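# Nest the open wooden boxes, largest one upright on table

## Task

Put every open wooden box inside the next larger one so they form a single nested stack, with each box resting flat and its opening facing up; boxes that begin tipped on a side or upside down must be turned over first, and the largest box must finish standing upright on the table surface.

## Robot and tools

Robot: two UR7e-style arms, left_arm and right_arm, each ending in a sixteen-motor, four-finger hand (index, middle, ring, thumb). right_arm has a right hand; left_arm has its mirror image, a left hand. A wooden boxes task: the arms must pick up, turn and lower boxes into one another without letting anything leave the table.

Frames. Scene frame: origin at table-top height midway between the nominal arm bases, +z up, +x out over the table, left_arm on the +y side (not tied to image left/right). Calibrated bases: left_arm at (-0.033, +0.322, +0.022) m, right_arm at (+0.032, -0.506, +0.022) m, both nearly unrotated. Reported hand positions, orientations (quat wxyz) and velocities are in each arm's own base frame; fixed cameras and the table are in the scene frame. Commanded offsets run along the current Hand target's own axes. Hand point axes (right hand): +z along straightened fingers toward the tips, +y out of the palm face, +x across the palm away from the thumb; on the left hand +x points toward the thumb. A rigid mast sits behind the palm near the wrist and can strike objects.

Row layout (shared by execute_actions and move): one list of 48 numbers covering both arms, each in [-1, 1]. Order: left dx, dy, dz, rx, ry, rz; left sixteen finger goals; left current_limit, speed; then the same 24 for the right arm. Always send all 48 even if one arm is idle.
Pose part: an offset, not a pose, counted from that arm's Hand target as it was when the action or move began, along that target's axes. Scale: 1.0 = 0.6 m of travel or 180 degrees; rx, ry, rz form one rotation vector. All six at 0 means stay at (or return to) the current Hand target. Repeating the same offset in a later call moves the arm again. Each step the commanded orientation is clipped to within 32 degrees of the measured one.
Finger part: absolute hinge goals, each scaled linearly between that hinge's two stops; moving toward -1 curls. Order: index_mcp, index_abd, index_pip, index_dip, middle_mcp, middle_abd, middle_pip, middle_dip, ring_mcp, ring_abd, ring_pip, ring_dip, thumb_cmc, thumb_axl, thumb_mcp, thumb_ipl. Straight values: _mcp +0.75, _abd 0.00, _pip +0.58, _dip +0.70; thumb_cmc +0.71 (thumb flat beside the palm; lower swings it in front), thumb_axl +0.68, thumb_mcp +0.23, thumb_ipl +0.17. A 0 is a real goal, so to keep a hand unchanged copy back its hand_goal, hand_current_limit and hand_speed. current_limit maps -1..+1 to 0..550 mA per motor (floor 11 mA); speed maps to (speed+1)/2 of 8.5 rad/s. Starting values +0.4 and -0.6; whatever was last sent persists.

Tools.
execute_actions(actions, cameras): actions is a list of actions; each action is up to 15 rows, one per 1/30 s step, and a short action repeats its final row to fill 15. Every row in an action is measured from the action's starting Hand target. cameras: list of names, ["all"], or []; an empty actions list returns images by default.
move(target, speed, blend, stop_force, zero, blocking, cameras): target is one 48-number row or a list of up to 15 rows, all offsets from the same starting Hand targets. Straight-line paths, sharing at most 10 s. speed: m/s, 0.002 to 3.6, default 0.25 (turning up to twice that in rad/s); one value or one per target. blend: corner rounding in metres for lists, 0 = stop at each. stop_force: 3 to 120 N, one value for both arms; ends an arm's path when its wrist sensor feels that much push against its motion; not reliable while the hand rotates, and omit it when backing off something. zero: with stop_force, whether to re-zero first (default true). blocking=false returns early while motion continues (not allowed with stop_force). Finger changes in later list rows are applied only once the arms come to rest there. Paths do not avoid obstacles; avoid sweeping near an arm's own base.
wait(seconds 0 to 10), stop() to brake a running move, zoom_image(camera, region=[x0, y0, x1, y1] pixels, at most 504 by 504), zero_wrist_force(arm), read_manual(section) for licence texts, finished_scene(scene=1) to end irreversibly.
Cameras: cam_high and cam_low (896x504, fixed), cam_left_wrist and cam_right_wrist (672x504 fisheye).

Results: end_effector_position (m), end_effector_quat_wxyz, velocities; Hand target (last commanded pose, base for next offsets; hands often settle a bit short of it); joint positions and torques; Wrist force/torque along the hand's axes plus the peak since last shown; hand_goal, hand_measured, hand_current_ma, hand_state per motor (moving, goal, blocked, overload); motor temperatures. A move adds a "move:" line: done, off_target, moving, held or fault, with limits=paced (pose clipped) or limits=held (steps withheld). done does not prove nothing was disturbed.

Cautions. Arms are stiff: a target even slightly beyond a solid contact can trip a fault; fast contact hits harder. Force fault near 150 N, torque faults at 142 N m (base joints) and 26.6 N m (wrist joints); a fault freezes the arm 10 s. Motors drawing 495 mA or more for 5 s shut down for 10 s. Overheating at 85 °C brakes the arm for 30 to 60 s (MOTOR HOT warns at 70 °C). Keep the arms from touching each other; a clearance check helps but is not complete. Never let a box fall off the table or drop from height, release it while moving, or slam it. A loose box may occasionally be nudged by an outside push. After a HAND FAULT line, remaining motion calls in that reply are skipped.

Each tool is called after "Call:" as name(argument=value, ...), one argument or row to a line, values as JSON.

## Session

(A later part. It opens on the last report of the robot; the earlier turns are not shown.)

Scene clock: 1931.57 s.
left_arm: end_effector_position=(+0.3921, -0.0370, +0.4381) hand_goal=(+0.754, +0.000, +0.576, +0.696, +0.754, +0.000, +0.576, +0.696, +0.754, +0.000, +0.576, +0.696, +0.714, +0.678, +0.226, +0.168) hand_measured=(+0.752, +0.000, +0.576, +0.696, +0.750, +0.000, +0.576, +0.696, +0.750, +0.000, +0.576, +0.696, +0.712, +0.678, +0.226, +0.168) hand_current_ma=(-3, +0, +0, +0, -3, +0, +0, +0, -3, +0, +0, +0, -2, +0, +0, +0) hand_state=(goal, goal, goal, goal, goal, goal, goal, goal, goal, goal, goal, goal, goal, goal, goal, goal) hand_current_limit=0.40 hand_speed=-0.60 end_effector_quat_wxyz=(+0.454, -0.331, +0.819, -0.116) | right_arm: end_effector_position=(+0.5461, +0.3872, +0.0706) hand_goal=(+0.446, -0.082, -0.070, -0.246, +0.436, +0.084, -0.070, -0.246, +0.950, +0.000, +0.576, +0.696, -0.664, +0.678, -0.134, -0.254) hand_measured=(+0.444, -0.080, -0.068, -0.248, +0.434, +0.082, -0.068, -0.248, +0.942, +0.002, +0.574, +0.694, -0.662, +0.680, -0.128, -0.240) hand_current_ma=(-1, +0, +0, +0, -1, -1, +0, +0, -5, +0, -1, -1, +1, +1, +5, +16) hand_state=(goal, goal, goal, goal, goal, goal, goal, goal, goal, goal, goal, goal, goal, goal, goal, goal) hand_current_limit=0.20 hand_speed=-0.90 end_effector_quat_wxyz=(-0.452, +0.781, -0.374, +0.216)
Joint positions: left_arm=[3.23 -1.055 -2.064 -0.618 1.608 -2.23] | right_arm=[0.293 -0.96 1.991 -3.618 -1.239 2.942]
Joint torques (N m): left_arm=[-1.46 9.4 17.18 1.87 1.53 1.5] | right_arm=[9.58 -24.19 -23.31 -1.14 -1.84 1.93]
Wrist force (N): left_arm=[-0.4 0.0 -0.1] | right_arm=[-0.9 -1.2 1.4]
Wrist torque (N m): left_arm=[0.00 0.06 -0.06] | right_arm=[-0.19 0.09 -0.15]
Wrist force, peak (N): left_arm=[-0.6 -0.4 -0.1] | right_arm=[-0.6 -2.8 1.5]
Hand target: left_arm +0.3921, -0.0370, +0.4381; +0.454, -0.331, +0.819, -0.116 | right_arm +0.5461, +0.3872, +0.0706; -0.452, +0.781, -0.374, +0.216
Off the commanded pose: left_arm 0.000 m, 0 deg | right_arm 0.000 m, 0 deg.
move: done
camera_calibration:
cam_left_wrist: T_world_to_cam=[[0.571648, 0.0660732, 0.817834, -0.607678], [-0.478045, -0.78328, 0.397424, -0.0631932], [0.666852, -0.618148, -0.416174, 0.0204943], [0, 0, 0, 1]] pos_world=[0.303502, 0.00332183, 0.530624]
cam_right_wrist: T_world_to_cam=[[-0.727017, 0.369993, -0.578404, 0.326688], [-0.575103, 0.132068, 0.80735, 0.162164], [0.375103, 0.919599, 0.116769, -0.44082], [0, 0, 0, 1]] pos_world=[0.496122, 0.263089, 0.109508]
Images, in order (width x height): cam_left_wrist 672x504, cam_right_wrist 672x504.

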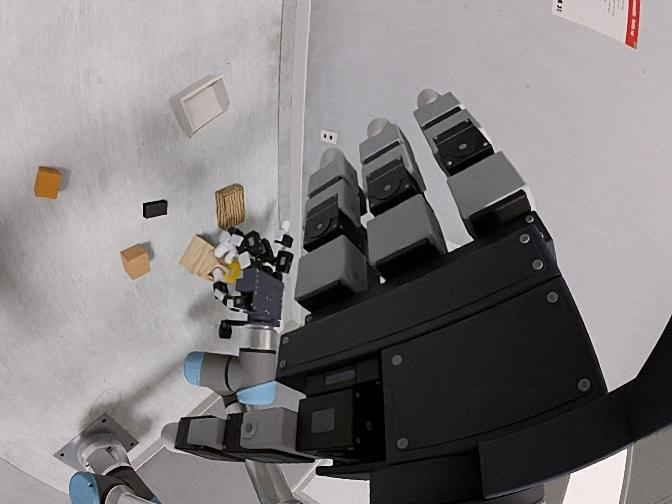

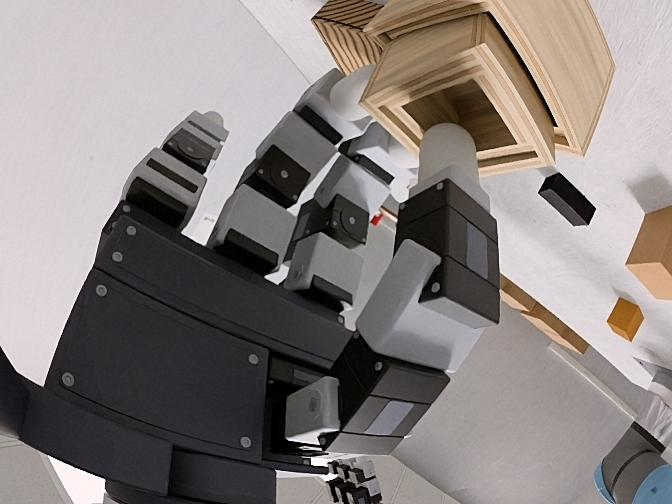

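Call:
move(
  target=[0,0,0,0,0,0, 0.754,0,0.576,0.696,0.754,0,0.576,0.696,0.754,0,0.576,0.696,0.714,0.678,0.226,0.168,0.4,-0.6, 0,0,0,0,0,0, 0.446,-0.083,-0.07,-0.246,0.436,0.083,-0.07,-0.246,0.95,0,0.576,0.696,-0.664,0.678,-0.20,-0.20,0.2,-0.95],
  speed=0.03,
  cameras=["cam_right_wrist","cam_left_wrist"],
)

Call:
zoom_image(
  camera="cam_left_wrist",
  region=[175, 225, 245, 285],
)

Call:
zoom_image(
  camera="cam_right_wrist",
  region=[330, 0, 620, 210],
)

Scene clock: 1934.60 s.
left_arm: end_effector_position=(+0.3921, -0.0370, +0.4381) hand_goal=(+0.754, +0.000, +0.576, +0.696, +0.754, +0.000, +0.576, +0.696, +0.754, +0.000, +0.576, +0.696, +0.714, +0.678, +0.226, +0.168) hand_measured=(+0.752, +0.000, +0.576, +0.696, +0.750, +0.000, +0.576, +0.696, +0.750, +0.000, +0.576, +0.696, +0.712, +0.678, +0.226, +0.168) hand_current_ma=(-3, +0, +0, +0, -3, +0, +0, +0, -3, +0, +0, +0, -2, +0, +0, +0) hand_state=(goal, goal, goal, goal, goal, goal, goal, goal, goal, goal, goal, goal, goal, goal, goal, goal) hand_current_limit=0.40 hand_speed=-0.60 end_effector_quat_wxyz=(+0.454, -0.331, +0.819, -0.116) | right_arm: end_effector_position=(+0.5461, +0.3872, +0.0706) hand_goal=(+0.446, -0.082, -0.070, -0.246, +0.436, +0.084, -0.070, -0.246, +0.950, +0.000, +0.576, +0.696, -0.664, +0.678, -0.200, -0.200) hand_measured=(+0.448, -0.080, -0.068, -0.248, +0.438, +0.082, -0.068, -0.248, +0.942, +0.002, +0.574, +0.694, -0.662, +0.680, -0.152, -0.196) hand_current_ma=(+1, +0, +0, +0, +0, -1, +0, +0, -5, +0, -1, -1, +1, +1, +107, +2) hand_state=(goal, goal, goal, goal, goal, goal, goal, goal, goal, goal, goal, goal, goal, goal, blocked, goal) hand_current_limit=0.20 hand_speed=-0.95 end_effector_quat_wxyz=(-0.452, +0.781, -0.374, +0.216)
Joint positions: left_arm=[3.23 -1.055 -2.064 -0.618 1.608 -2.23] | right_arm=[0.293 -0.96 1.991 -3.618 -1.239 2.942]
Joint torques (N m): left_arm=[-2.15 9.07 16.84 1.87 1.62 1.44] | right_arm=[8.6 -27.44 -21.24 -2.05 -1.33 1.78]
Wrist force (N): left_arm=[-0.2 0.0 0.2] | right_arm=[-1.0 -4.6 -2.1]
Wrist torque (N m): left_arm=[-0.02 0.04 -0.05] | right_arm=[-0.27 0.07 -0.14]
Wrist force, peak (N): left_arm=[-0.5 -0.5 -0.2] | right_arm=[-0.7 -4.7 -2.3]
Hand target: left_arm +0.3921, -0.0370, +0.4381; +0.454, -0.331, +0.819, -0.116 | right_arm +0.5461, +0.3872, +0.0706; -0.452, +0.781, -0.374, +0.216
Off the commanded pose: left_arm 0.000 m, 0 deg | right_arm 0.000 m, 0 deg.
move: done
camera_calibration:
cam_left_wrist: T_world_to_cam=[[0.571648, 0.0660732, 0.817834, -0.607678], [-0.478045, -0.78328, 0.397424, -0.0631932], [0.666852, -0.618148, -0.416174, 0.0204943], [0, 0, 0, 1]] pos_world=[0.303502, 0.00332183, 0.530624]
cam_right_wrist: T_world_to_cam=[[-0.726985, 0.369986, -0.57845, 0.326679], [-0.575145, 0.132089, 0.807317, 0.162183], [0.375102, 0.919599, 0.116769, -0.44082], [0, 0, 0, 1]] pos_world=[0.496122, 0.263089, 0.109508]
Images, in order (width x height): cam_left_wrist 672x504, cam_right_wrist 672x504.

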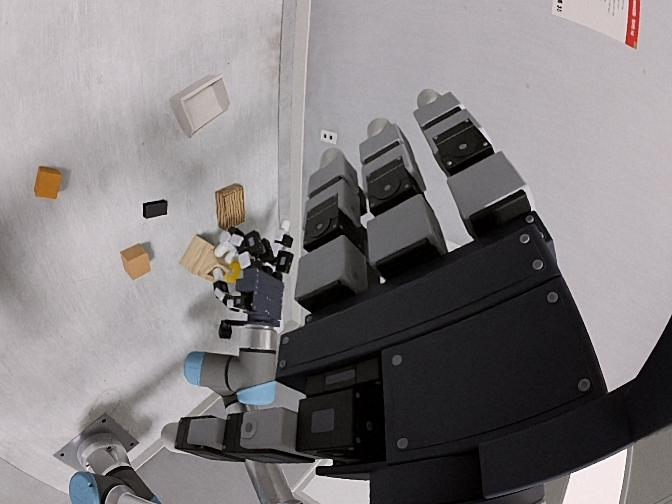

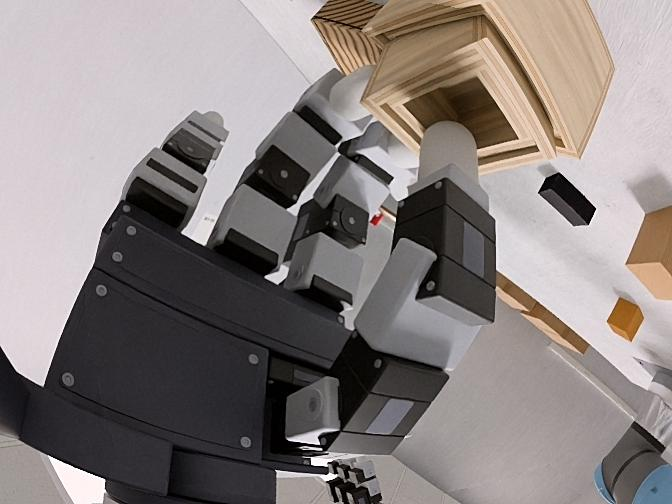

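Scaled by 7.200 from the camera's 672x504 image, which has a finer 960x720 frame.

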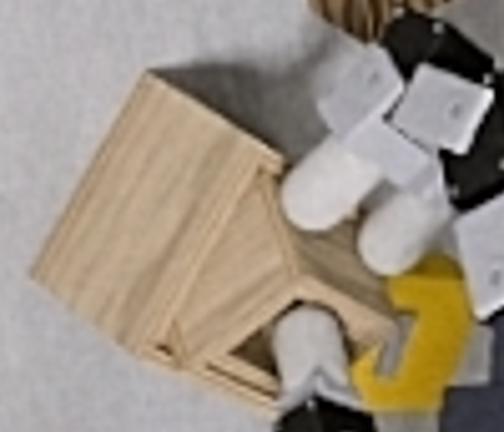

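Scaled by 1.738 from the camera's 672x504 image, which has a finer 960x720 frame.

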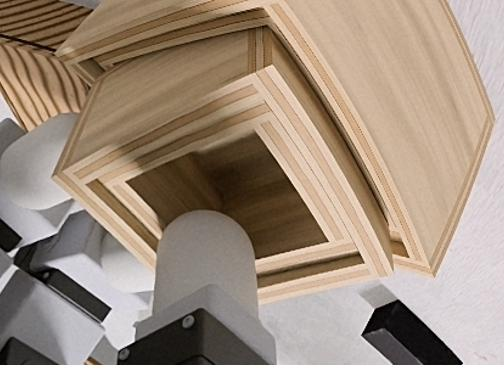

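Call:
move(
  target=[0,0,0,0,0,0, 0.754,0,0.576,0.696,0.754,0,0.576,0.696,0.754,0,0.576,0.696,0.714,0.678,0.226,0.168,0.4,-0.6, 0,-0.00289,-0.00167,0,0,0, 0.446,-0.083,-0.07,-0.246,0.436,0.083,-0.07,-0.246,0.95,0,0.576,0.696,-0.664,0.678,-0.20,-0.20,0.2,-0.95],
  speed=0.02,
  cameras=["cam_right_wrist","cam_left_wrist"],
)

Call:
zoom_image(
  camera="cam_left_wrist",
  region=[175, 225, 245, 285],
)

Call:
zoom_image(
  camera="cam_right_wrist",
  region=[330, 0, 620, 210],
)

Scene clock: 1946.30 s.
left_arm: end_effector_position=(+0.3921, -0.0370, +0.4381) hand_goal=(+0.754, +0.000, +0.576, +0.696, +0.754, +0.000, +0.576, +0.696, +0.754, +0.000, +0.576, +0.696, +0.714, +0.678, +0.226, +0.168) hand_measured=(+0.752, +0.000, +0.576, +0.696, +0.750, +0.000, +0.576, +0.696, +0.750, +0.000, +0.576, +0.696, +0.712, +0.678, +0.226, +0.168) hand_current_ma=(-3, +0, +0, +0, -3, +0, +0, +0, -3, +0, +0, +0, -2, +0, +0, +0) hand_state=(goal, goal, goal, goal, goal, goal, goal, goal, goal, goal, goal, goal, goal, goal, goal, goal) hand_current_limit=0.40 hand_speed=-0.60 end_effector_quat_wxyz=(+0.454, -0.331, +0.819, -0.116) | right_arm: end_effector_position=(+0.5461, +0.3872, +0.0726) hand_goal=(+0.446, -0.082, -0.070, -0.246, +0.436, +0.084, -0.070, -0.246, +0.950, +0.000, +0.576, +0.696, -0.664, +0.678, -0.200, -0.200) hand_measured=(+0.450, -0.080, -0.066, -0.246, +0.440, +0.082, -0.064, -0.246, +0.942, +0.002, +0.574, +0.694, -0.662, +0.680, -0.174, -0.194) hand_current_ma=(+1, +0, +2, +0, +1, -1, +2, +0, -5, +0, -1, -1, +0, +0, +39, +3) hand_state=(goal, goal, goal, goal, goal, goal, goal, goal, goal, goal, goal, goal, goal, goal, blocked, goal) hand_current_limit=0.20 hand_speed=-0.95 end_effector_quat_wxyz=(-0.452, +0.781, -0.374, +0.216)
Joint positions: left_arm=[3.23 -1.055 -2.064 -0.618 1.608 -2.23] | right_arm=[0.293 -0.964 1.991 -3.613 -1.239 2.942]
Joint torques (N m): left_arm=[-1.23 9.89 17.44 1.84 1.65 1.45] | right_arm=[8.32 -49.96 -24.59 -0.88 -0.94 1.5]
Wrist force (N): left_arm=[-0.3 -0.2 0.1] | right_arm=[-0.6 -0.6 1.7]
Wrist torque (N m): left_arm=[-0.04 0.06 -0.06] | right_arm=[-0.15 0.06 -0.12]
Wrist force, peak (N): left_arm=[-0.4 -0.4 0.1] | right_arm=[-1.0 -4.9 -2.2]
Hand target: left_arm +0.3921, -0.0370, +0.4381; +0.454, -0.331, +0.819, -0.116 | right_arm +0.5461, +0.3872, +0.0726; -0.452, +0.781, -0.374, +0.216
Off the commanded pose: left_arm 0.000 m, 0 deg | right_arm 0.000 m, 0 deg.
move: done
camera_calibration:
cam_left_wrist: T_world_to_cam=[[0.571648, 0.0660732, 0.817834, -0.607678], [-0.478045, -0.78328, 0.397424, -0.0631932], [0.666852, -0.618148, -0.416174, 0.0204943], [0, 0, 0, 1]] pos_world=[0.303502, 0.00332183, 0.530624]
cam_right_wrist: T_world_to_cam=[[-0.727017, 0.369993, -0.578404, 0.327845], [-0.575103, 0.132068, 0.80735, 0.16055], [0.375103, 0.919599, 0.116769, -0.441054], [0, 0, 0, 1]] pos_world=[0.496122, 0.263089, 0.111508]
Images, in order (width x height): cam_left_wrist 672x504, cam_right_wrist 672x504.

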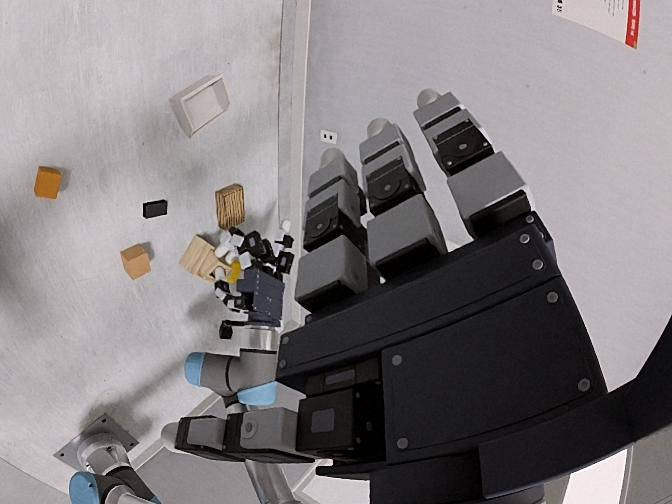

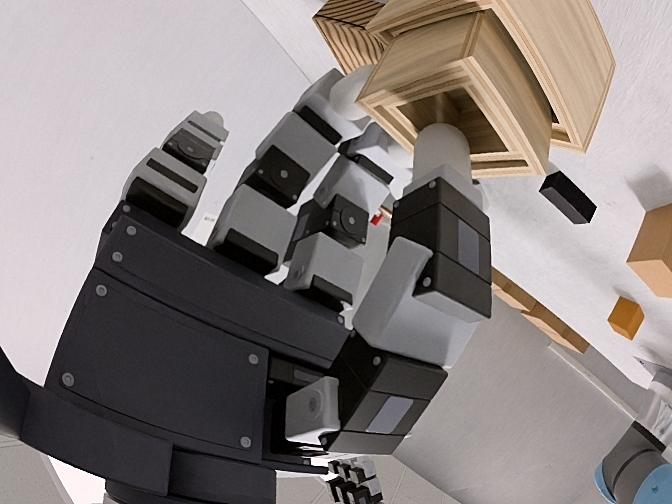

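Scaled by 7.200 from the camera's 672x504 image, which has a finer 960x720 frame.

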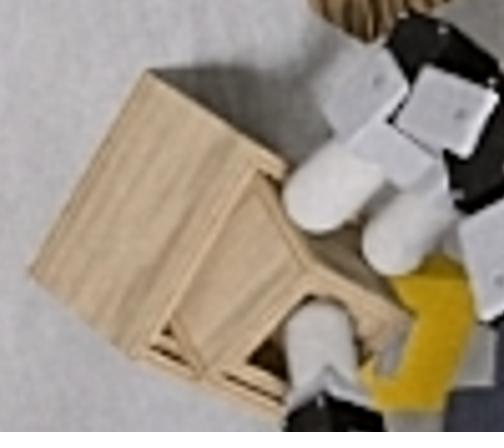

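Scaled by 1.738 from the camera's 672x504 image, which has a finer 960x720 frame.

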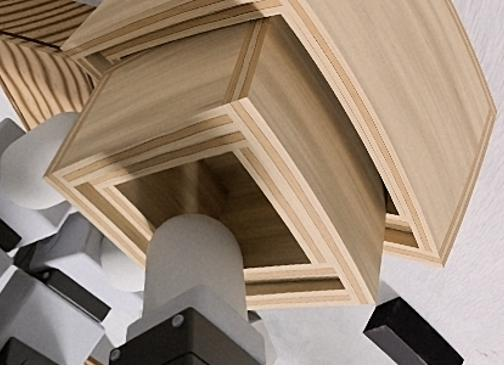

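Call:
move(
  target=[0,0,0,0,0,0, 0.754,0,0.576,0.696,0.754,0,0.576,0.696,0.754,0,0.576,0.696,0.714,0.678,0.226,0.168,0.4,-0.6, 0,-0.00289,-0.00167,0,0,0, 0.446,-0.083,-0.07,-0.246,0.436,0.083,-0.07,-0.246,0.95,0,0.576,0.696,-0.664,0.678,-0.22,-0.20,0.2,-0.95],
  speed=0.02,
  cameras=["cam_right_wrist","cam_left_wrist"],
)

Call:
zoom_image(
  camera="cam_left_wrist",
  region=[175, 225, 245, 285],
)

Call:
zoom_image(
  camera="cam_right_wrist",
  region=[330, 0, 620, 210],
)

Scene clock: 1950.90 s.
left_arm: end_effector_position=(+0.3921, -0.0370, +0.4381) hand_goal=(+0.754, +0.000, +0.576, +0.696, +0.754, +0.000, +0.576, +0.696, +0.754, +0.000, +0.576, +0.696, +0.714, +0.678, +0.226, +0.168) hand_measured=(+0.752, +0.000, +0.576, +0.696, +0.750, +0.000, +0.576, +0.696, +0.750, +0.000, +0.576, +0.696, +0.712, +0.678, +0.226, +0.168) hand_current_ma=(-3, +0, +0, +0, -3, +0, +0, +0, -3, +0, +0, +0, -2, +0, +0, +0) hand_state=(goal, goal, goal, goal, goal, goal, goal, goal, goal, goal, goal, goal, goal, goal, goal, goal) hand_current_limit=0.40 hand_speed=-0.60 end_effector_quat_wxyz=(+0.454, -0.331, +0.819, -0.116) | right_arm: end_effector_position=(+0.5461, +0.3872, +0.0745) hand_goal=(+0.446, -0.082, -0.070, -0.246, +0.436, +0.084, -0.070, -0.246, +0.950, +0.000, +0.576, +0.696, -0.664, +0.678, -0.220, -0.200) hand_measured=(+0.450, -0.080, -0.064, -0.244, +0.440, +0.082, -0.064, -0.244, +0.942, +0.002, +0.574, +0.694, -0.662, +0.680, -0.192, -0.194) hand_current_ma=(+1, +0, +3, +0, +1, -1, +3, +0, -5, +0, -1, -1, +0, +0, +46, +4) hand_state=(goal, goal, goal, goal, goal, goal, goal, goal, goal, goal, goal, goal, goal, goal, blocked, goal) hand_current_limit=0.20 hand_speed=-0.95 end_effector_quat_wxyz=(-0.452, +0.781, -0.374, +0.216)
Joint positions: left_arm=[3.23 -1.055 -2.064 -0.618 1.608 -2.23] | right_arm=[0.293 -0.968 1.99 -3.609 -1.239 2.942]
Joint torques (N m): left_arm=[-1.53 9.69 16.96 1.99 1.55 1.5] | right_arm=[4.33 -47.82 -23.68 -0.69 -0.23 0.65]
Wrist force (N): left_arm=[-0.3 -0.4 -0.2] | right_arm=[-0.8 -0.6 1.4]
Wrist torque (N m): left_arm=[-0.04 0.04 -0.05] | right_arm=[-0.14 0.09 -0.14]
Wrist force, peak (N): left_arm=[-0.2 -0.6 0.1] | right_arm=[-0.9 -0.7 1.9]
Hand target: left_arm +0.3921, -0.0370, +0.4381; +0.454, -0.331, +0.819, -0.116 | right_arm +0.5461, +0.3872, +0.0746; -0.452, +0.781, -0.374, +0.216
Off the commanded pose: left_arm 0.000 m, 0 deg | right_arm 0.000 m, 0 deg.
move: done
camera_calibration:
cam_left_wrist: T_world_to_cam=[[0.571648, 0.0660732, 0.817834, -0.607678], [-0.478045, -0.78328, 0.397424, -0.0631932], [0.666852, -0.618148, -0.416174, 0.0204943], [0, 0, 0, 1]] pos_world=[0.303502, 0.00332183, 0.530624]
cam_right_wrist: T_world_to_cam=[[-0.726985, 0.369986, -0.57845, 0.328935], [-0.575145, 0.132089, 0.807317, 0.159035], [0.375102, 0.919599, 0.116769, -0.441275], [0, 0, 0, 1]] pos_world=[0.496122, 0.263089, 0.113408]
Images, in order (width x height): cam_left_wrist 672x504, cam_right_wrist 672x504.

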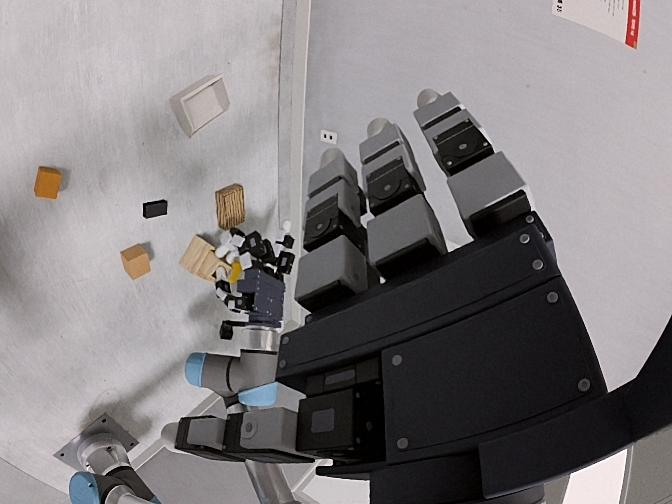

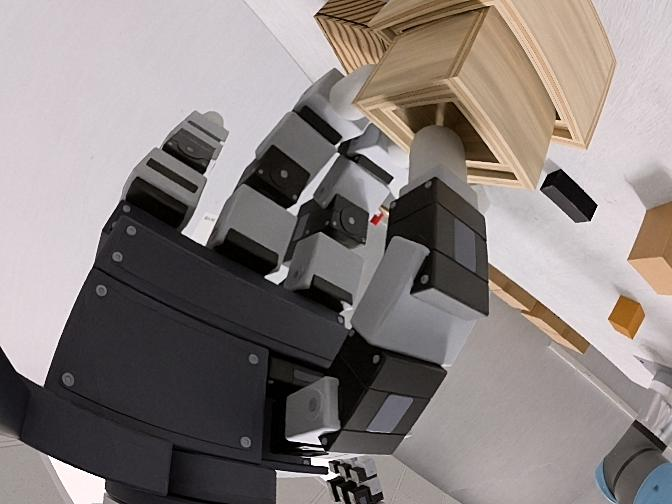

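Scaled by 7.200 from the camera's 672x504 image, which has a finer 960x720 frame.

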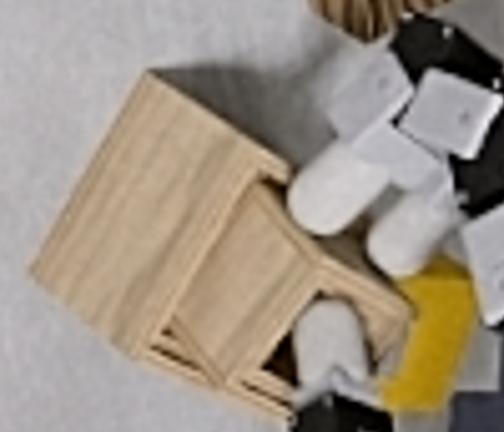

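Scaled by 1.738 from the camera's 672x504 image, which has a finer 960x720 frame.

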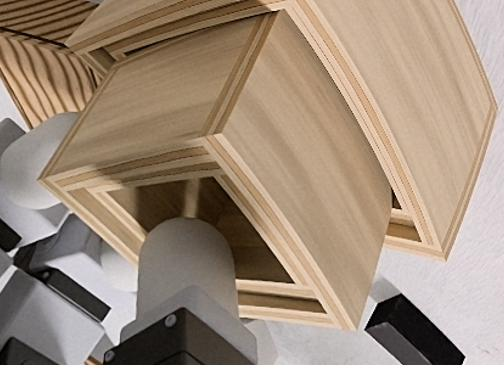

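Call:
zoom_image(
  camera="cam_right_wrist",
  region=[365, 0, 505, 90],
)

Call:
zoom_image(
  camera="cam_right_wrist",
  region=[490, 0, 600, 150],
)

Call:
zoom_image(
  camera="cam_left_wrist",
  region=[195, 240, 235, 285],
)

Scaled by 3.600 from the camera's 672x504 image, which has a finer 960x720 frame.

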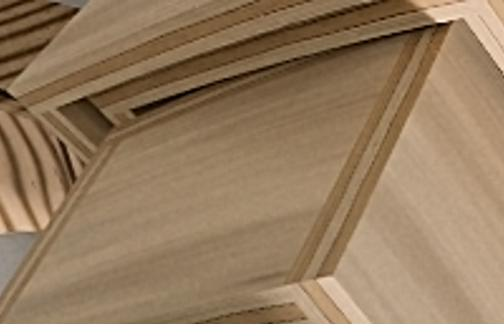

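Scaled by 3.360 from the camera's 672x504 image, which has a finer 960x720 frame.

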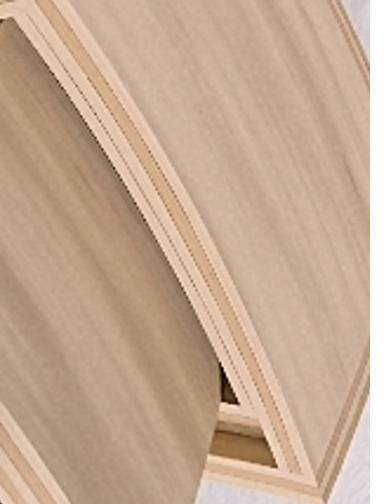

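Scaled by 11.200 from the camera's 672x504 image, which has a finer 960x720 frame.

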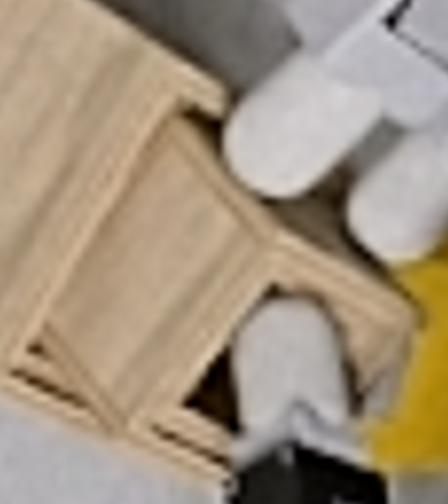

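Call:
move(
  target=[0,0,0,0,0,0, 0.754,0,0.576,0.696,0.754,0,0.576,0.696,0.754,0,0.576,0.696,0.714,0.678,0.226,0.168,0.4,-0.6, 0,0.00083,-0.00144,-0.0222,0,0, 0.446,-0.083,-0.07,-0.246,0.436,0.083,-0.07,-0.246,0.95,0,0.576,0.696,-0.664,0.678,-0.22,-0.20,0.2,-0.95],
  speed=0.02,
  cameras=["cam_right_wrist","cam_left_wrist"],
)

Call:
zoom_image(
  camera="cam_right_wrist",
  region=[365, 0, 505, 90],
)

Call:
zoom_image(
  camera="cam_right_wrist",
  region=[490, 0, 600, 150],
)

Call:
zoom_image(
  camera="cam_left_wrist",
  region=[195, 240, 235, 285],
)

Scene clock: 2002.23 s.
left_arm: end_effector_position=(+0.3921, -0.0370, +0.4381) hand_goal=(+0.754, +0.000, +0.576, +0.696, +0.754, +0.000, +0.576, +0.696, +0.754, +0.000, +0.576, +0.696, +0.714, +0.678, +0.226, +0.168) hand_measured=(+0.752, +0.000, +0.576, +0.696, +0.750, +0.000, +0.576, +0.696, +0.750, +0.000, +0.576, +0.696, +0.712, +0.678, +0.226, +0.168) hand_current_ma=(-3, +0, +0, +0, -3, +0, +0, +0, -3, +0, +0, +0, -2, +0, +0, +0) hand_state=(goal, goal, goal, goal, goal, goal, goal, goal, goal, goal, goal, goal, goal, goal, goal, goal) hand_current_limit=0.40 hand_speed=-0.60 end_effector_quat_wxyz=(+0.454, -0.331, +0.819, -0.116) | right_arm: end_effector_position=(+0.5454, +0.3866, +0.0746) hand_goal=(+0.446, -0.082, -0.070, -0.246, +0.436, +0.084, -0.070, -0.246, +0.950, +0.000, +0.576, +0.696, -0.664, +0.678, -0.220, -0.200) hand_measured=(+0.450, -0.080, -0.064, -0.244, +0.440, +0.082, -0.064, -0.244, +0.942, +0.002, +0.574, +0.694, -0.662, +0.680, -0.192, -0.194) hand_current_ma=(+2, +0, +3, +0, +1, -1, +3, +0, -5, +0, -1, -1, +0, +0, +44, +5) hand_state=(goal, goal, goal, goal, goal, goal, goal, goal, goal, goal, goal, goal, goal, goal, blocked, goal) hand_current_limit=0.20 hand_speed=-0.95 end_effector_quat_wxyz=(-0.424, +0.796, -0.381, +0.203)
Joint positions: left_arm=[3.23 -1.055 -2.064 -0.618 1.608 -2.23] | right_arm=[0.302 -0.99 1.968 -3.495 -1.261 2.925]
Joint torques (N m): left_arm=[-1.18 9.61 16.79 1.91 1.63 1.29] | right_arm=[9.55 -48.59 -22.58 -1.14 -1.85 -2.23]
Wrist force (N): left_arm=[-0.2 -0.3 -0.1] | right_arm=[-0.8 -1.0 1.9]
Wrist torque (N m): left_arm=[-0.03 0.04 -0.04] | right_arm=[-0.13 0.07 0.01]
Wrist force, peak (N): left_arm=[-0.4 -0.5 0.1] | right_arm=[-1.4 -0.7 1.9]
Hand target: left_arm +0.3921, -0.0370, +0.4381; +0.454, -0.331, +0.819, -0.116 | right_arm +0.5454, +0.3866, +0.0746; -0.424, +0.796, -0.381, +0.203
Off the commanded pose: left_arm 0.000 m, 0 deg | right_arm 0.000 m, 0 deg.
move: done
camera_calibration:
cam_left_wrist: T_world_to_cam=[[0.571648, 0.0660732, 0.817834, -0.607678], [-0.478045, -0.78328, 0.397424, -0.0631932], [0.666852, -0.618148, -0.416174, 0.0204943], [0, 0, 0, 1]] pos_world=[0.303502, 0.00332183, 0.530624]
cam_right_wrist: T_world_to_cam=[[-0.757644, 0.345305, -0.553842, 0.353113], [-0.530793, 0.167789, 0.830726, 0.118822], [0.379782, 0.92337, 0.0561613, -0.439908], [0, 0, 0, 1]] pos_world=[0.497673, 0.264329, 0.121566]
Images, in order (width x height): cam_left_wrist 672x504, cam_right_wrist 672x504.

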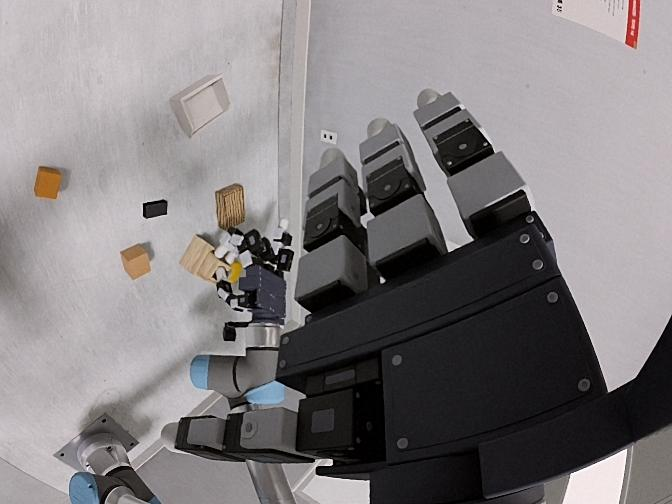

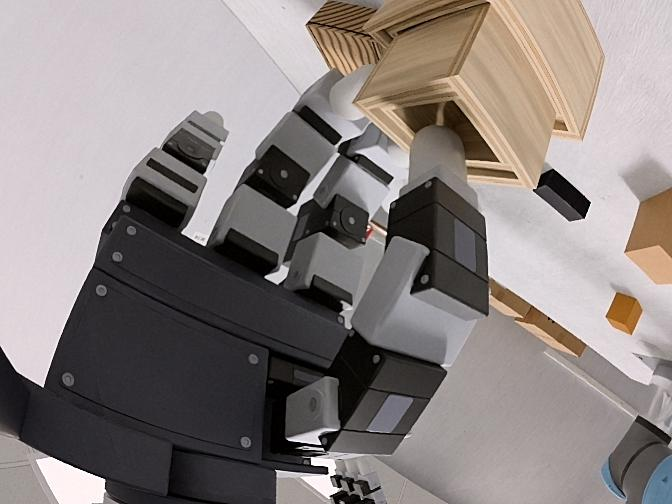

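Scaled by 3.600 from the camera's 672x504 image, which has a finer 960x720 frame.

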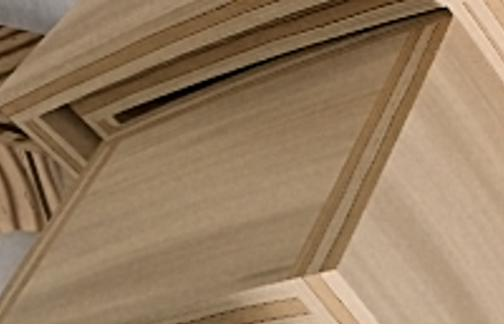

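Scaled by 3.360 from the camera's 672x504 image, which has a finer 960x720 frame.

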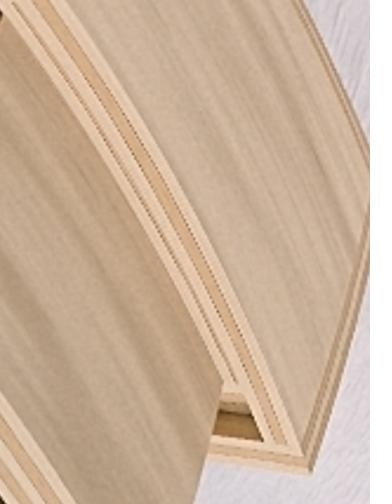

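Scaled by 11.200 from the camera's 672x504 image, which has a finer 960x720 frame.

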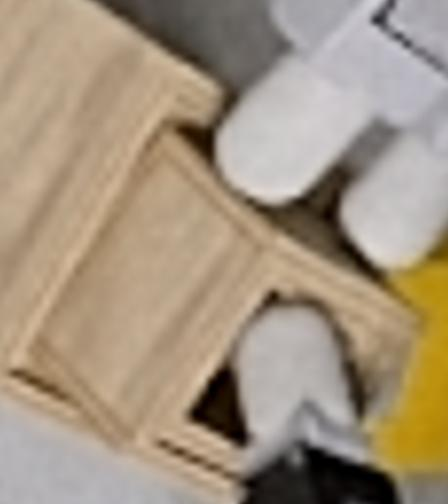

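Call:
move(
  target=[0,0,0,0,0,0, 0.754,0,0.576,0.696,0.754,0,0.576,0.696,0.754,0,0.576,0.696,0.714,0.678,0.226,0.168,0.4,-0.6, -0.001,-0.00149,0.00221,-0.0111,0,0, 0.446,-0.083,-0.07,-0.246,0.436,0.083,-0.07,-0.246,0.95,0,0.576,0.696,-0.664,0.678,-0.22,-0.20,0.2,-0.95],
  speed=0.02,
  cameras=["cam_right_wrist"],
)

Call:
zoom_image(
  camera="cam_right_wrist",
  region=[365, 0, 505, 90],
)

Call:
zoom_image(
  camera="cam_right_wrist",
  region=[490, 0, 600, 150],
)

Call:
zoom_image(
  camera="cam_right_wrist",
  region=[340, 0, 600, 200],
)

Scene clock: 2027.10 s.
left_arm: end_effector_position=(+0.3921, -0.0370, +0.4381) hand_goal=(+0.754, +0.000, +0.576, +0.696, +0.754, +0.000, +0.576, +0.696, +0.754, +0.000, +0.576, +0.696, +0.714, +0.678, +0.226, +0.168) hand_measured=(+0.752, +0.000, +0.576, +0.696, +0.750, +0.000, +0.576, +0.696, +0.750, +0.000, +0.576, +0.696, +0.712, +0.678, +0.226, +0.168) hand_current_ma=(-3, +0, +0, +0, -3, +0, +0, +0, -3, +0, +0, +0, -2, +0, +0, +0) hand_state=(goal, goal, goal, goal, goal, goal, goal, goal, goal, goal, goal, goal, goal, goal, goal, goal) hand_current_limit=0.40 hand_speed=-0.60 end_effector_quat_wxyz=(+0.454, -0.331, +0.819, -0.116) | right_arm: end_effector_position=(+0.5462, +0.3881, +0.0746) hand_goal=(+0.446, -0.082, -0.070, -0.246, +0.436, +0.084, -0.070, -0.246, +0.950, +0.000, +0.576, +0.696, -0.664, +0.678, -0.220, -0.200) hand_measured=(+0.450, -0.080, -0.064, -0.244, +0.440, +0.082, -0.064, -0.244, +0.942, +0.002, +0.574, +0.694, -0.662, +0.680, -0.194, -0.192) hand_current_ma=(+2, +0, +3, +0, +1, -1, +3, +0, -5, +0, -1, -1, +0, +0, +41, +6) hand_state=(goal, goal, goal, goal, goal, goal, goal, goal, goal, goal, goal, goal, goal, goal, blocked, goal) hand_current_limit=0.20 hand_speed=-0.95 end_effector_quat_wxyz=(-0.410, +0.803, -0.384, +0.197)
Joint positions: left_arm=[3.23 -1.055 -2.064 -0.618 1.608 -2.23] | right_arm=[0.309 -0.995 1.949 -3.435 -1.275 2.918]
Joint torques (N m): left_arm=[-1.67 8.86 16.21 1.82 1.51 1.24] | right_arm=[9.03 -48.86 -24 -0.79 -1.73 -1.88]
Wrist force (N): left_arm=[-0.3 -0.2 0.2] | right_arm=[-0.6 -0.4 1.5]
Wrist torque (N m): left_arm=[-0.04 0.06 -0.06] | right_arm=[-0.07 0.07 -0.01]
Wrist force, peak (N): left_arm=[-0.7 0.0 0.2] | right_arm=[-0.9 -1.0 2.2]
Hand target: left_arm +0.3921, -0.0370, +0.4381; +0.454, -0.331, +0.819, -0.116 | right_arm +0.5462, +0.3881, +0.0746; -0.410, +0.803, -0.384, +0.197
Off the commanded pose: left_arm 0.000 m, 0 deg | right_arm 0.000 m, 0 deg.
move: done
camera_calibration:
cam_right_wrist: T_world_to_cam=[[-0.772516, 0.333315, -0.540481, 0.365028], [-0.5081, 0.186042, 0.840965, 0.0988], [0.380859, 0.924278, 0.0256373, -0.440345], [0, 0, 0, 1]] pos_world=[0.4999, 0.266951, 0.125493]
Images, in order (width x height): cam_right_wrist 672x504.

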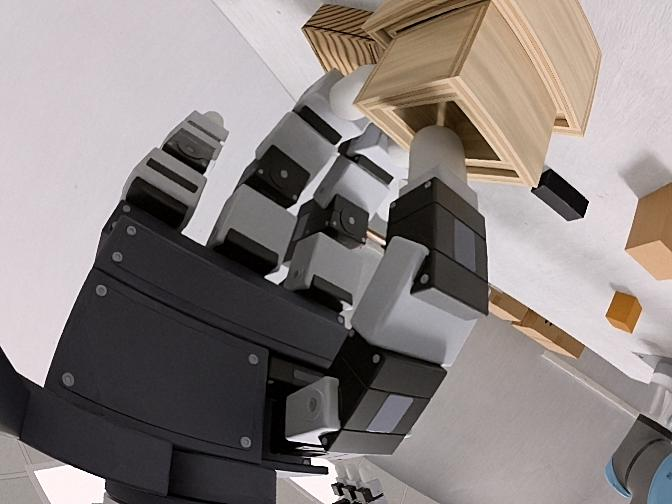

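Scaled by 3.600 from the camera's 672x504 image, which has a finer 960x720 frame.

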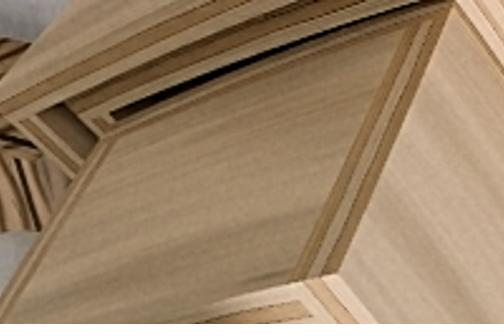

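Scaled by 3.360 from the camera's 672x504 image, which has a finer 960x720 frame.

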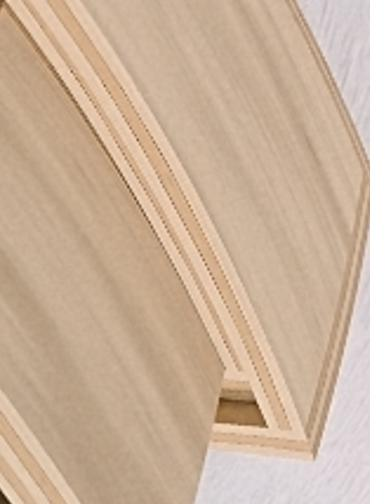

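Scaled by 1.938 from the camera's 672x504 image, which has a finer 960x720 frame.

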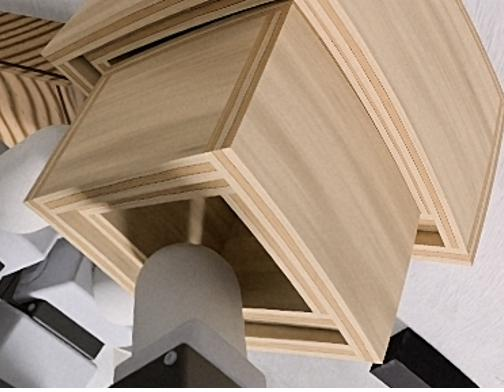

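Call:
move(
  target=[0,0,0,0,0,0, 0.754,0,0.576,0.696,0.754,0,0.576,0.696,0.754,0,0.576,0.696,0.714,0.678,0.226,0.168,0.4,-0.6, 0,0.0055,0.00391,0,0,0, 0.446,-0.083,-0.07,-0.246,0.436,0.083,-0.07,-0.246,0.95,0,0.576,0.696,-0.664,0.678,-0.22,-0.20,0.2,-0.95],
  speed=0.01,
  stop_force=4,
  cameras=["cam_right_wrist","cam_left_wrist"],
)

Call:
zoom_image(
  camera="cam_right_wrist",
  region=[365, 0, 505, 90],
)

Call:
zoom_image(
  camera="cam_right_wrist",
  region=[490, 0, 600, 150],
)

Call:
zoom_image(
  camera="cam_left_wrist",
  region=[195, 240, 235, 285],
)

Scene clock: 2035.50 s.
left_arm: end_effector_position=(+0.3921, -0.0370, +0.4381) hand_goal=(+0.754, +0.000, +0.576, +0.696, +0.754, +0.000, +0.576, +0.696, +0.754, +0.000, +0.576, +0.696, +0.714, +0.678, +0.226, +0.168) hand_measured=(+0.752, +0.000, +0.576, +0.696, +0.750, +0.000, +0.576, +0.696, +0.750, +0.000, +0.576, +0.696, +0.712, +0.678, +0.226, +0.168) hand_current_ma=(-3, +0, +0, +0, -3, +0, +0, +0, -3, +0, +0, +0, -2, +0, +0, +0) hand_state=(goal, goal, goal, goal, goal, goal, goal, goal, goal, goal, goal, goal, goal, goal, goal, goal) hand_current_limit=0.40 hand_speed=-0.60 end_effector_quat_wxyz=(+0.454, -0.331, +0.819, -0.116) | right_arm: end_effector_position=(+0.5462, +0.3881, +0.0706) hand_goal=(+0.446, -0.082, -0.070, -0.246, +0.436, +0.084, -0.070, -0.246, +0.950, +0.000, +0.576, +0.696, -0.664, +0.678, -0.220, -0.200) hand_measured=(+0.450, -0.080, -0.064, -0.244, +0.440, +0.082, -0.064, -0.244, +0.942, +0.002, +0.574, +0.694, -0.662, +0.680, -0.200, -0.192) hand_current_ma=(+2, +0, +3, +0, +2, -1, +3, +0, -5, +0, -1, -1, +0, +0, +28, +6) hand_state=(goal, goal, goal, goal, goal, goal, goal, goal, goal, goal, goal, goal, goal, goal, blocked, goal) hand_current_limit=0.20 hand_speed=-0.95 end_effector_quat_wxyz=(-0.410, +0.803, -0.384, +0.197)
Joint positions: left_arm=[3.23 -1.055 -2.064 -0.618 1.608 -2.23] | right_arm=[0.309 -0.987 1.949 -3.444 -1.275 2.918]
Joint torques (N m): left_arm=[-1.7 9.5 16.82 1.96 1.52 1.4] | right_arm=[-0.03 -24.94 -6.35 -4.31 -0.5 -1.8]
Wrist force (N): left_arm=[-0.4 -0.2 0.1] | right_arm=[-0.6 -1.7 1.9]
Wrist torque (N m): left_arm=[-0.04 0.06 -0.05] | right_arm=[-0.17 0.07 -0.02]
Wrist force, peak (N): left_arm=[-0.5 -0.4 -0.1] | right_arm=[-0.6 -1.7 1.9]
Hand target: left_arm +0.3921, -0.0370, +0.4381; +0.454, -0.331, +0.819, -0.116 | right_arm +0.5462, +0.3880, +0.0706; -0.410, +0.803, -0.384, +0.197
Off the commanded pose: left_arm 0.000 m, 0 deg | right_arm 0.000 m, 0 deg.
move: done
camera_calibration:
cam_left_wrist: T_world_to_cam=[[0.571648, 0.0660732, 0.817834, -0.607678], [-0.478045, -0.78328, 0.397424, -0.0631932], [0.666852, -0.618148, -0.416174, 0.0204943], [0, 0, 0, 1]] pos_world=[0.303502, 0.00332183, 0.530624]
cam_right_wrist: T_world_to_cam=[[-0.77259, 0.333228, -0.540429, 0.36292], [-0.507986, 0.186176, 0.841005, 0.102066], [0.380861, 0.924282, 0.0254368, -0.440221], [0, 0, 0, 1]] pos_world=[0.4999, 0.266951, 0.121493]
Images, in order (width x height): cam_left_wrist 672x504, cam_right_wrist 672x504.

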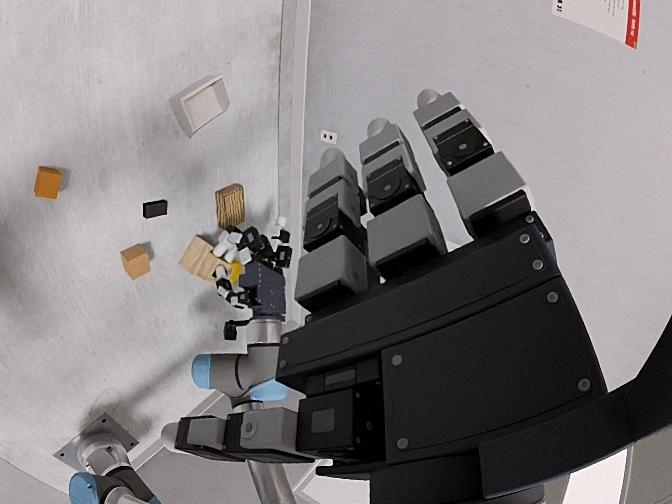

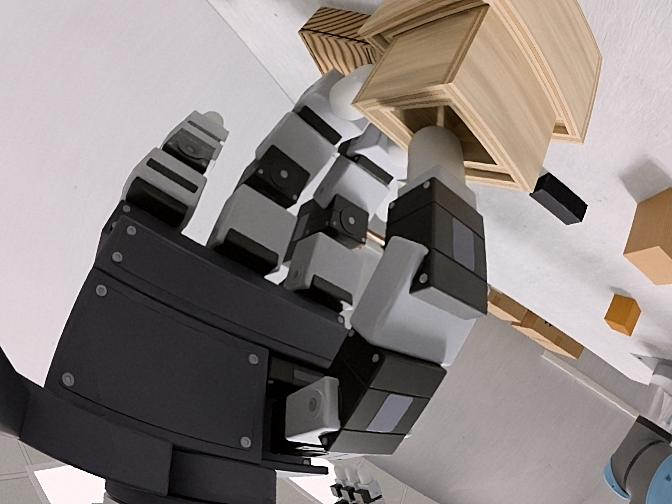

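Scaled by 3.600 from the camera's 672x504 image, which has a finer 960x720 frame.

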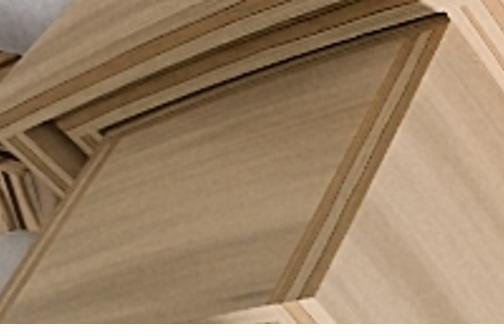

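Scaled by 3.360 from the camera's 672x504 image, which has a finer 960x720 frame.

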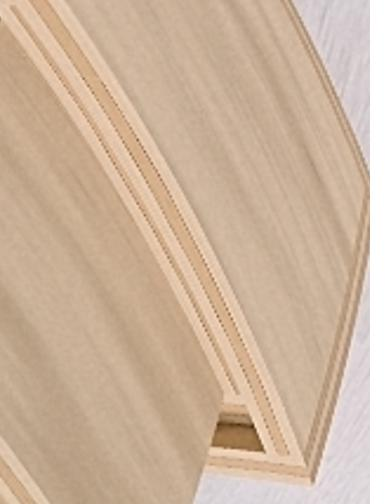

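Scaled by 11.200 from the camera's 672x504 image, which has a finer 960x720 frame.

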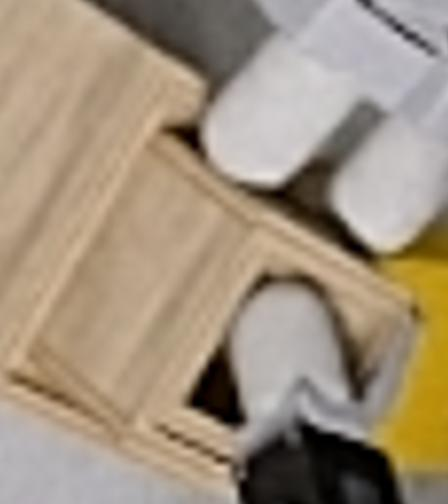

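Call:
move(
  target=[0,0,0,0,0,0, 0.754,0,0.576,0.696,0.754,0,0.576,0.696,0.754,0,0.576,0.696,0.714,0.678,0.226,0.168,0.4,-0.6, 0,0.00276,0.00186,0,0,0, 0.446,-0.083,-0.07,-0.246,0.436,0.083,-0.07,-0.246,0.95,0,0.576,0.696,-0.664,0.678,-0.22,-0.20,0.2,-0.95],
  speed=0.01,
  stop_force=4,
  cameras=["cam_right_wrist","cam_left_wrist"],
)

Call:
zoom_image(
  camera="cam_right_wrist",
  region=[365, 0, 505, 90],
)

Call:
zoom_image(
  camera="cam_right_wrist",
  region=[380, 20, 410, 50],
)

Call:
zoom_image(
  camera="cam_left_wrist",
  region=[195, 240, 235, 285],
)

Scene clock: 2043.83 s.
left_arm: end_effector_position=(+0.3921, -0.0370, +0.4381) hand_goal=(+0.754, +0.000, +0.576, +0.696, +0.754, +0.000, +0.576, +0.696, +0.754, +0.000, +0.576, +0.696, +0.714, +0.678, +0.226, +0.168) hand_measured=(+0.752, +0.000, +0.576, +0.696, +0.750, +0.000, +0.576, +0.696, +0.750, +0.000, +0.576, +0.696, +0.712, +0.678, +0.226, +0.168) hand_current_ma=(-3, +0, +0, +0, -3, +0, +0, +0, -3, +0, +0, +0, -2, +0, +0, +0) hand_state=(goal, goal, goal, goal, goal, goal, goal, goal, goal, goal, goal, goal, goal, goal, goal, goal) hand_current_limit=0.40 hand_speed=-0.60 end_effector_quat_wxyz=(+0.454, -0.331, +0.819, -0.116) | right_arm: end_effector_position=(+0.5461, +0.3880, +0.0686) hand_goal=(+0.446, -0.082, -0.070, -0.246, +0.436, +0.084, -0.070, -0.246, +0.950, +0.000, +0.576, +0.696, -0.664, +0.678, -0.220, -0.200) hand_measured=(+0.452, -0.080, -0.064, -0.244, +0.442, +0.082, -0.064, -0.244, +0.942, +0.002, +0.574, +0.694, -0.662, +0.680, -0.202, -0.192) hand_current_ma=(+2, +0, +3, +0, +2, -1, +3, +0, -5, +0, -1, -1, +0, +0, +22, +6) hand_state=(goal, goal, goal, goal, goal, goal, goal, goal, goal, goal, goal, goal, goal, goal, goal, goal) hand_current_limit=0.20 hand_speed=-0.95 end_effector_quat_wxyz=(-0.410, +0.803, -0.384, +0.197)
Joint positions: left_arm=[3.23 -1.055 -2.064 -0.618 1.608 -2.23] | right_arm=[0.309 -0.983 1.95 -3.449 -1.275 2.918]
Joint torques (N m): left_arm=[-0.8 9.74 15.87 1.98 1.76 1.4] | right_arm=[-6.03 -25.13 -6.42 -4.4 2.47 -2.05]
Wrist force (N): left_arm=[0.0 0.0 0.0] | right_arm=[-0.5 -0.9 1.4]
Wrist torque (N m): left_arm=[-0.01 0.01 -0.04] | right_arm=[-0.13 0.06 -0.01]
Wrist force, peak (N): left_arm=[-0.6 -0.3 0.0] | right_arm=[-0.7 -1.7 2.0]
Hand target: left_arm +0.3921, -0.0370, +0.4381; +0.454, -0.331, +0.819, -0.116 | right_arm +0.5461, +0.3880, +0.0686; -0.410, +0.803, -0.384, +0.197
Off the commanded pose: left_arm 0.000 m, 0 deg | right_arm 0.000 m, 0 deg.
move: done
camera_calibration:
cam_left_wrist: T_world_to_cam=[[0.571648, 0.0660732, 0.817834, -0.607678], [-0.478045, -0.78328, 0.397424, -0.0631932], [0.666852, -0.618148, -0.416174, 0.0204943], [0, 0, 0, 1]] pos_world=[0.303502, 0.00332183, 0.530624]
cam_right_wrist: T_world_to_cam=[[-0.77259, 0.333228, -0.540429, 0.361796], [-0.507986, 0.186176, 0.841005, 0.103716], [0.380861, 0.924282, 0.0254368, -0.44004], [0, 0, 0, 1]] pos_world=[0.4998, 0.266851, 0.119493]
Images, in order (width x height): cam_left_wrist 672x504, cam_right_wrist 672x504.

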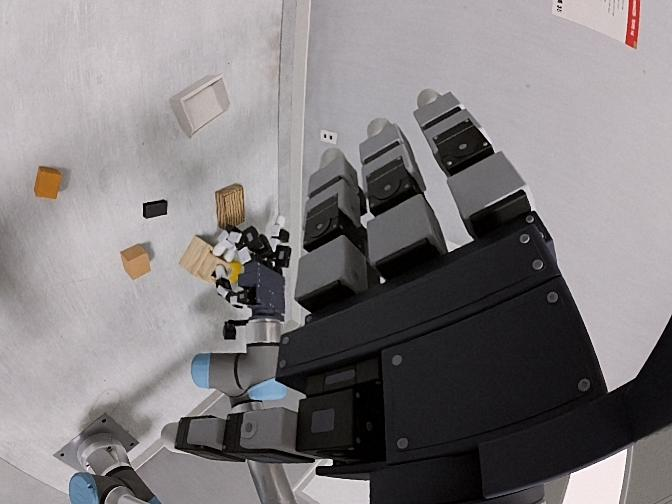

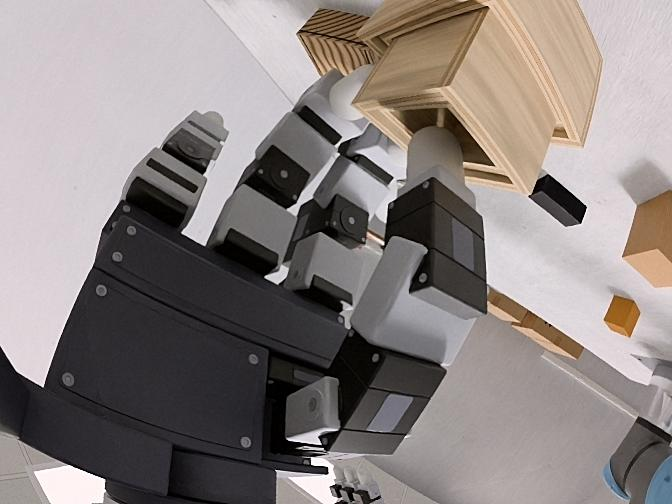

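Scaled by 3.600 from the camera's 672x504 image, which has a finer 960x720 frame.

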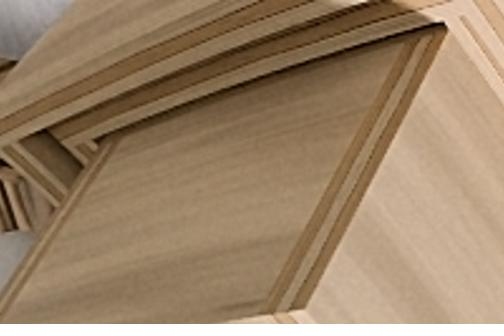

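Scaled by 16.800 from the camera's 672x504 image, which has a finer 960x720 frame.

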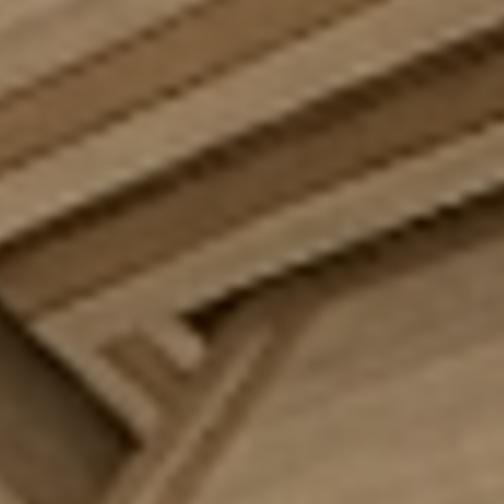

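Scaled by 11.200 from the camera's 672x504 image, which has a finer 960x720 frame.

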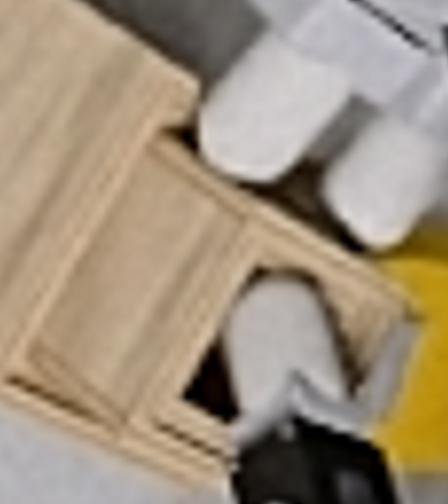

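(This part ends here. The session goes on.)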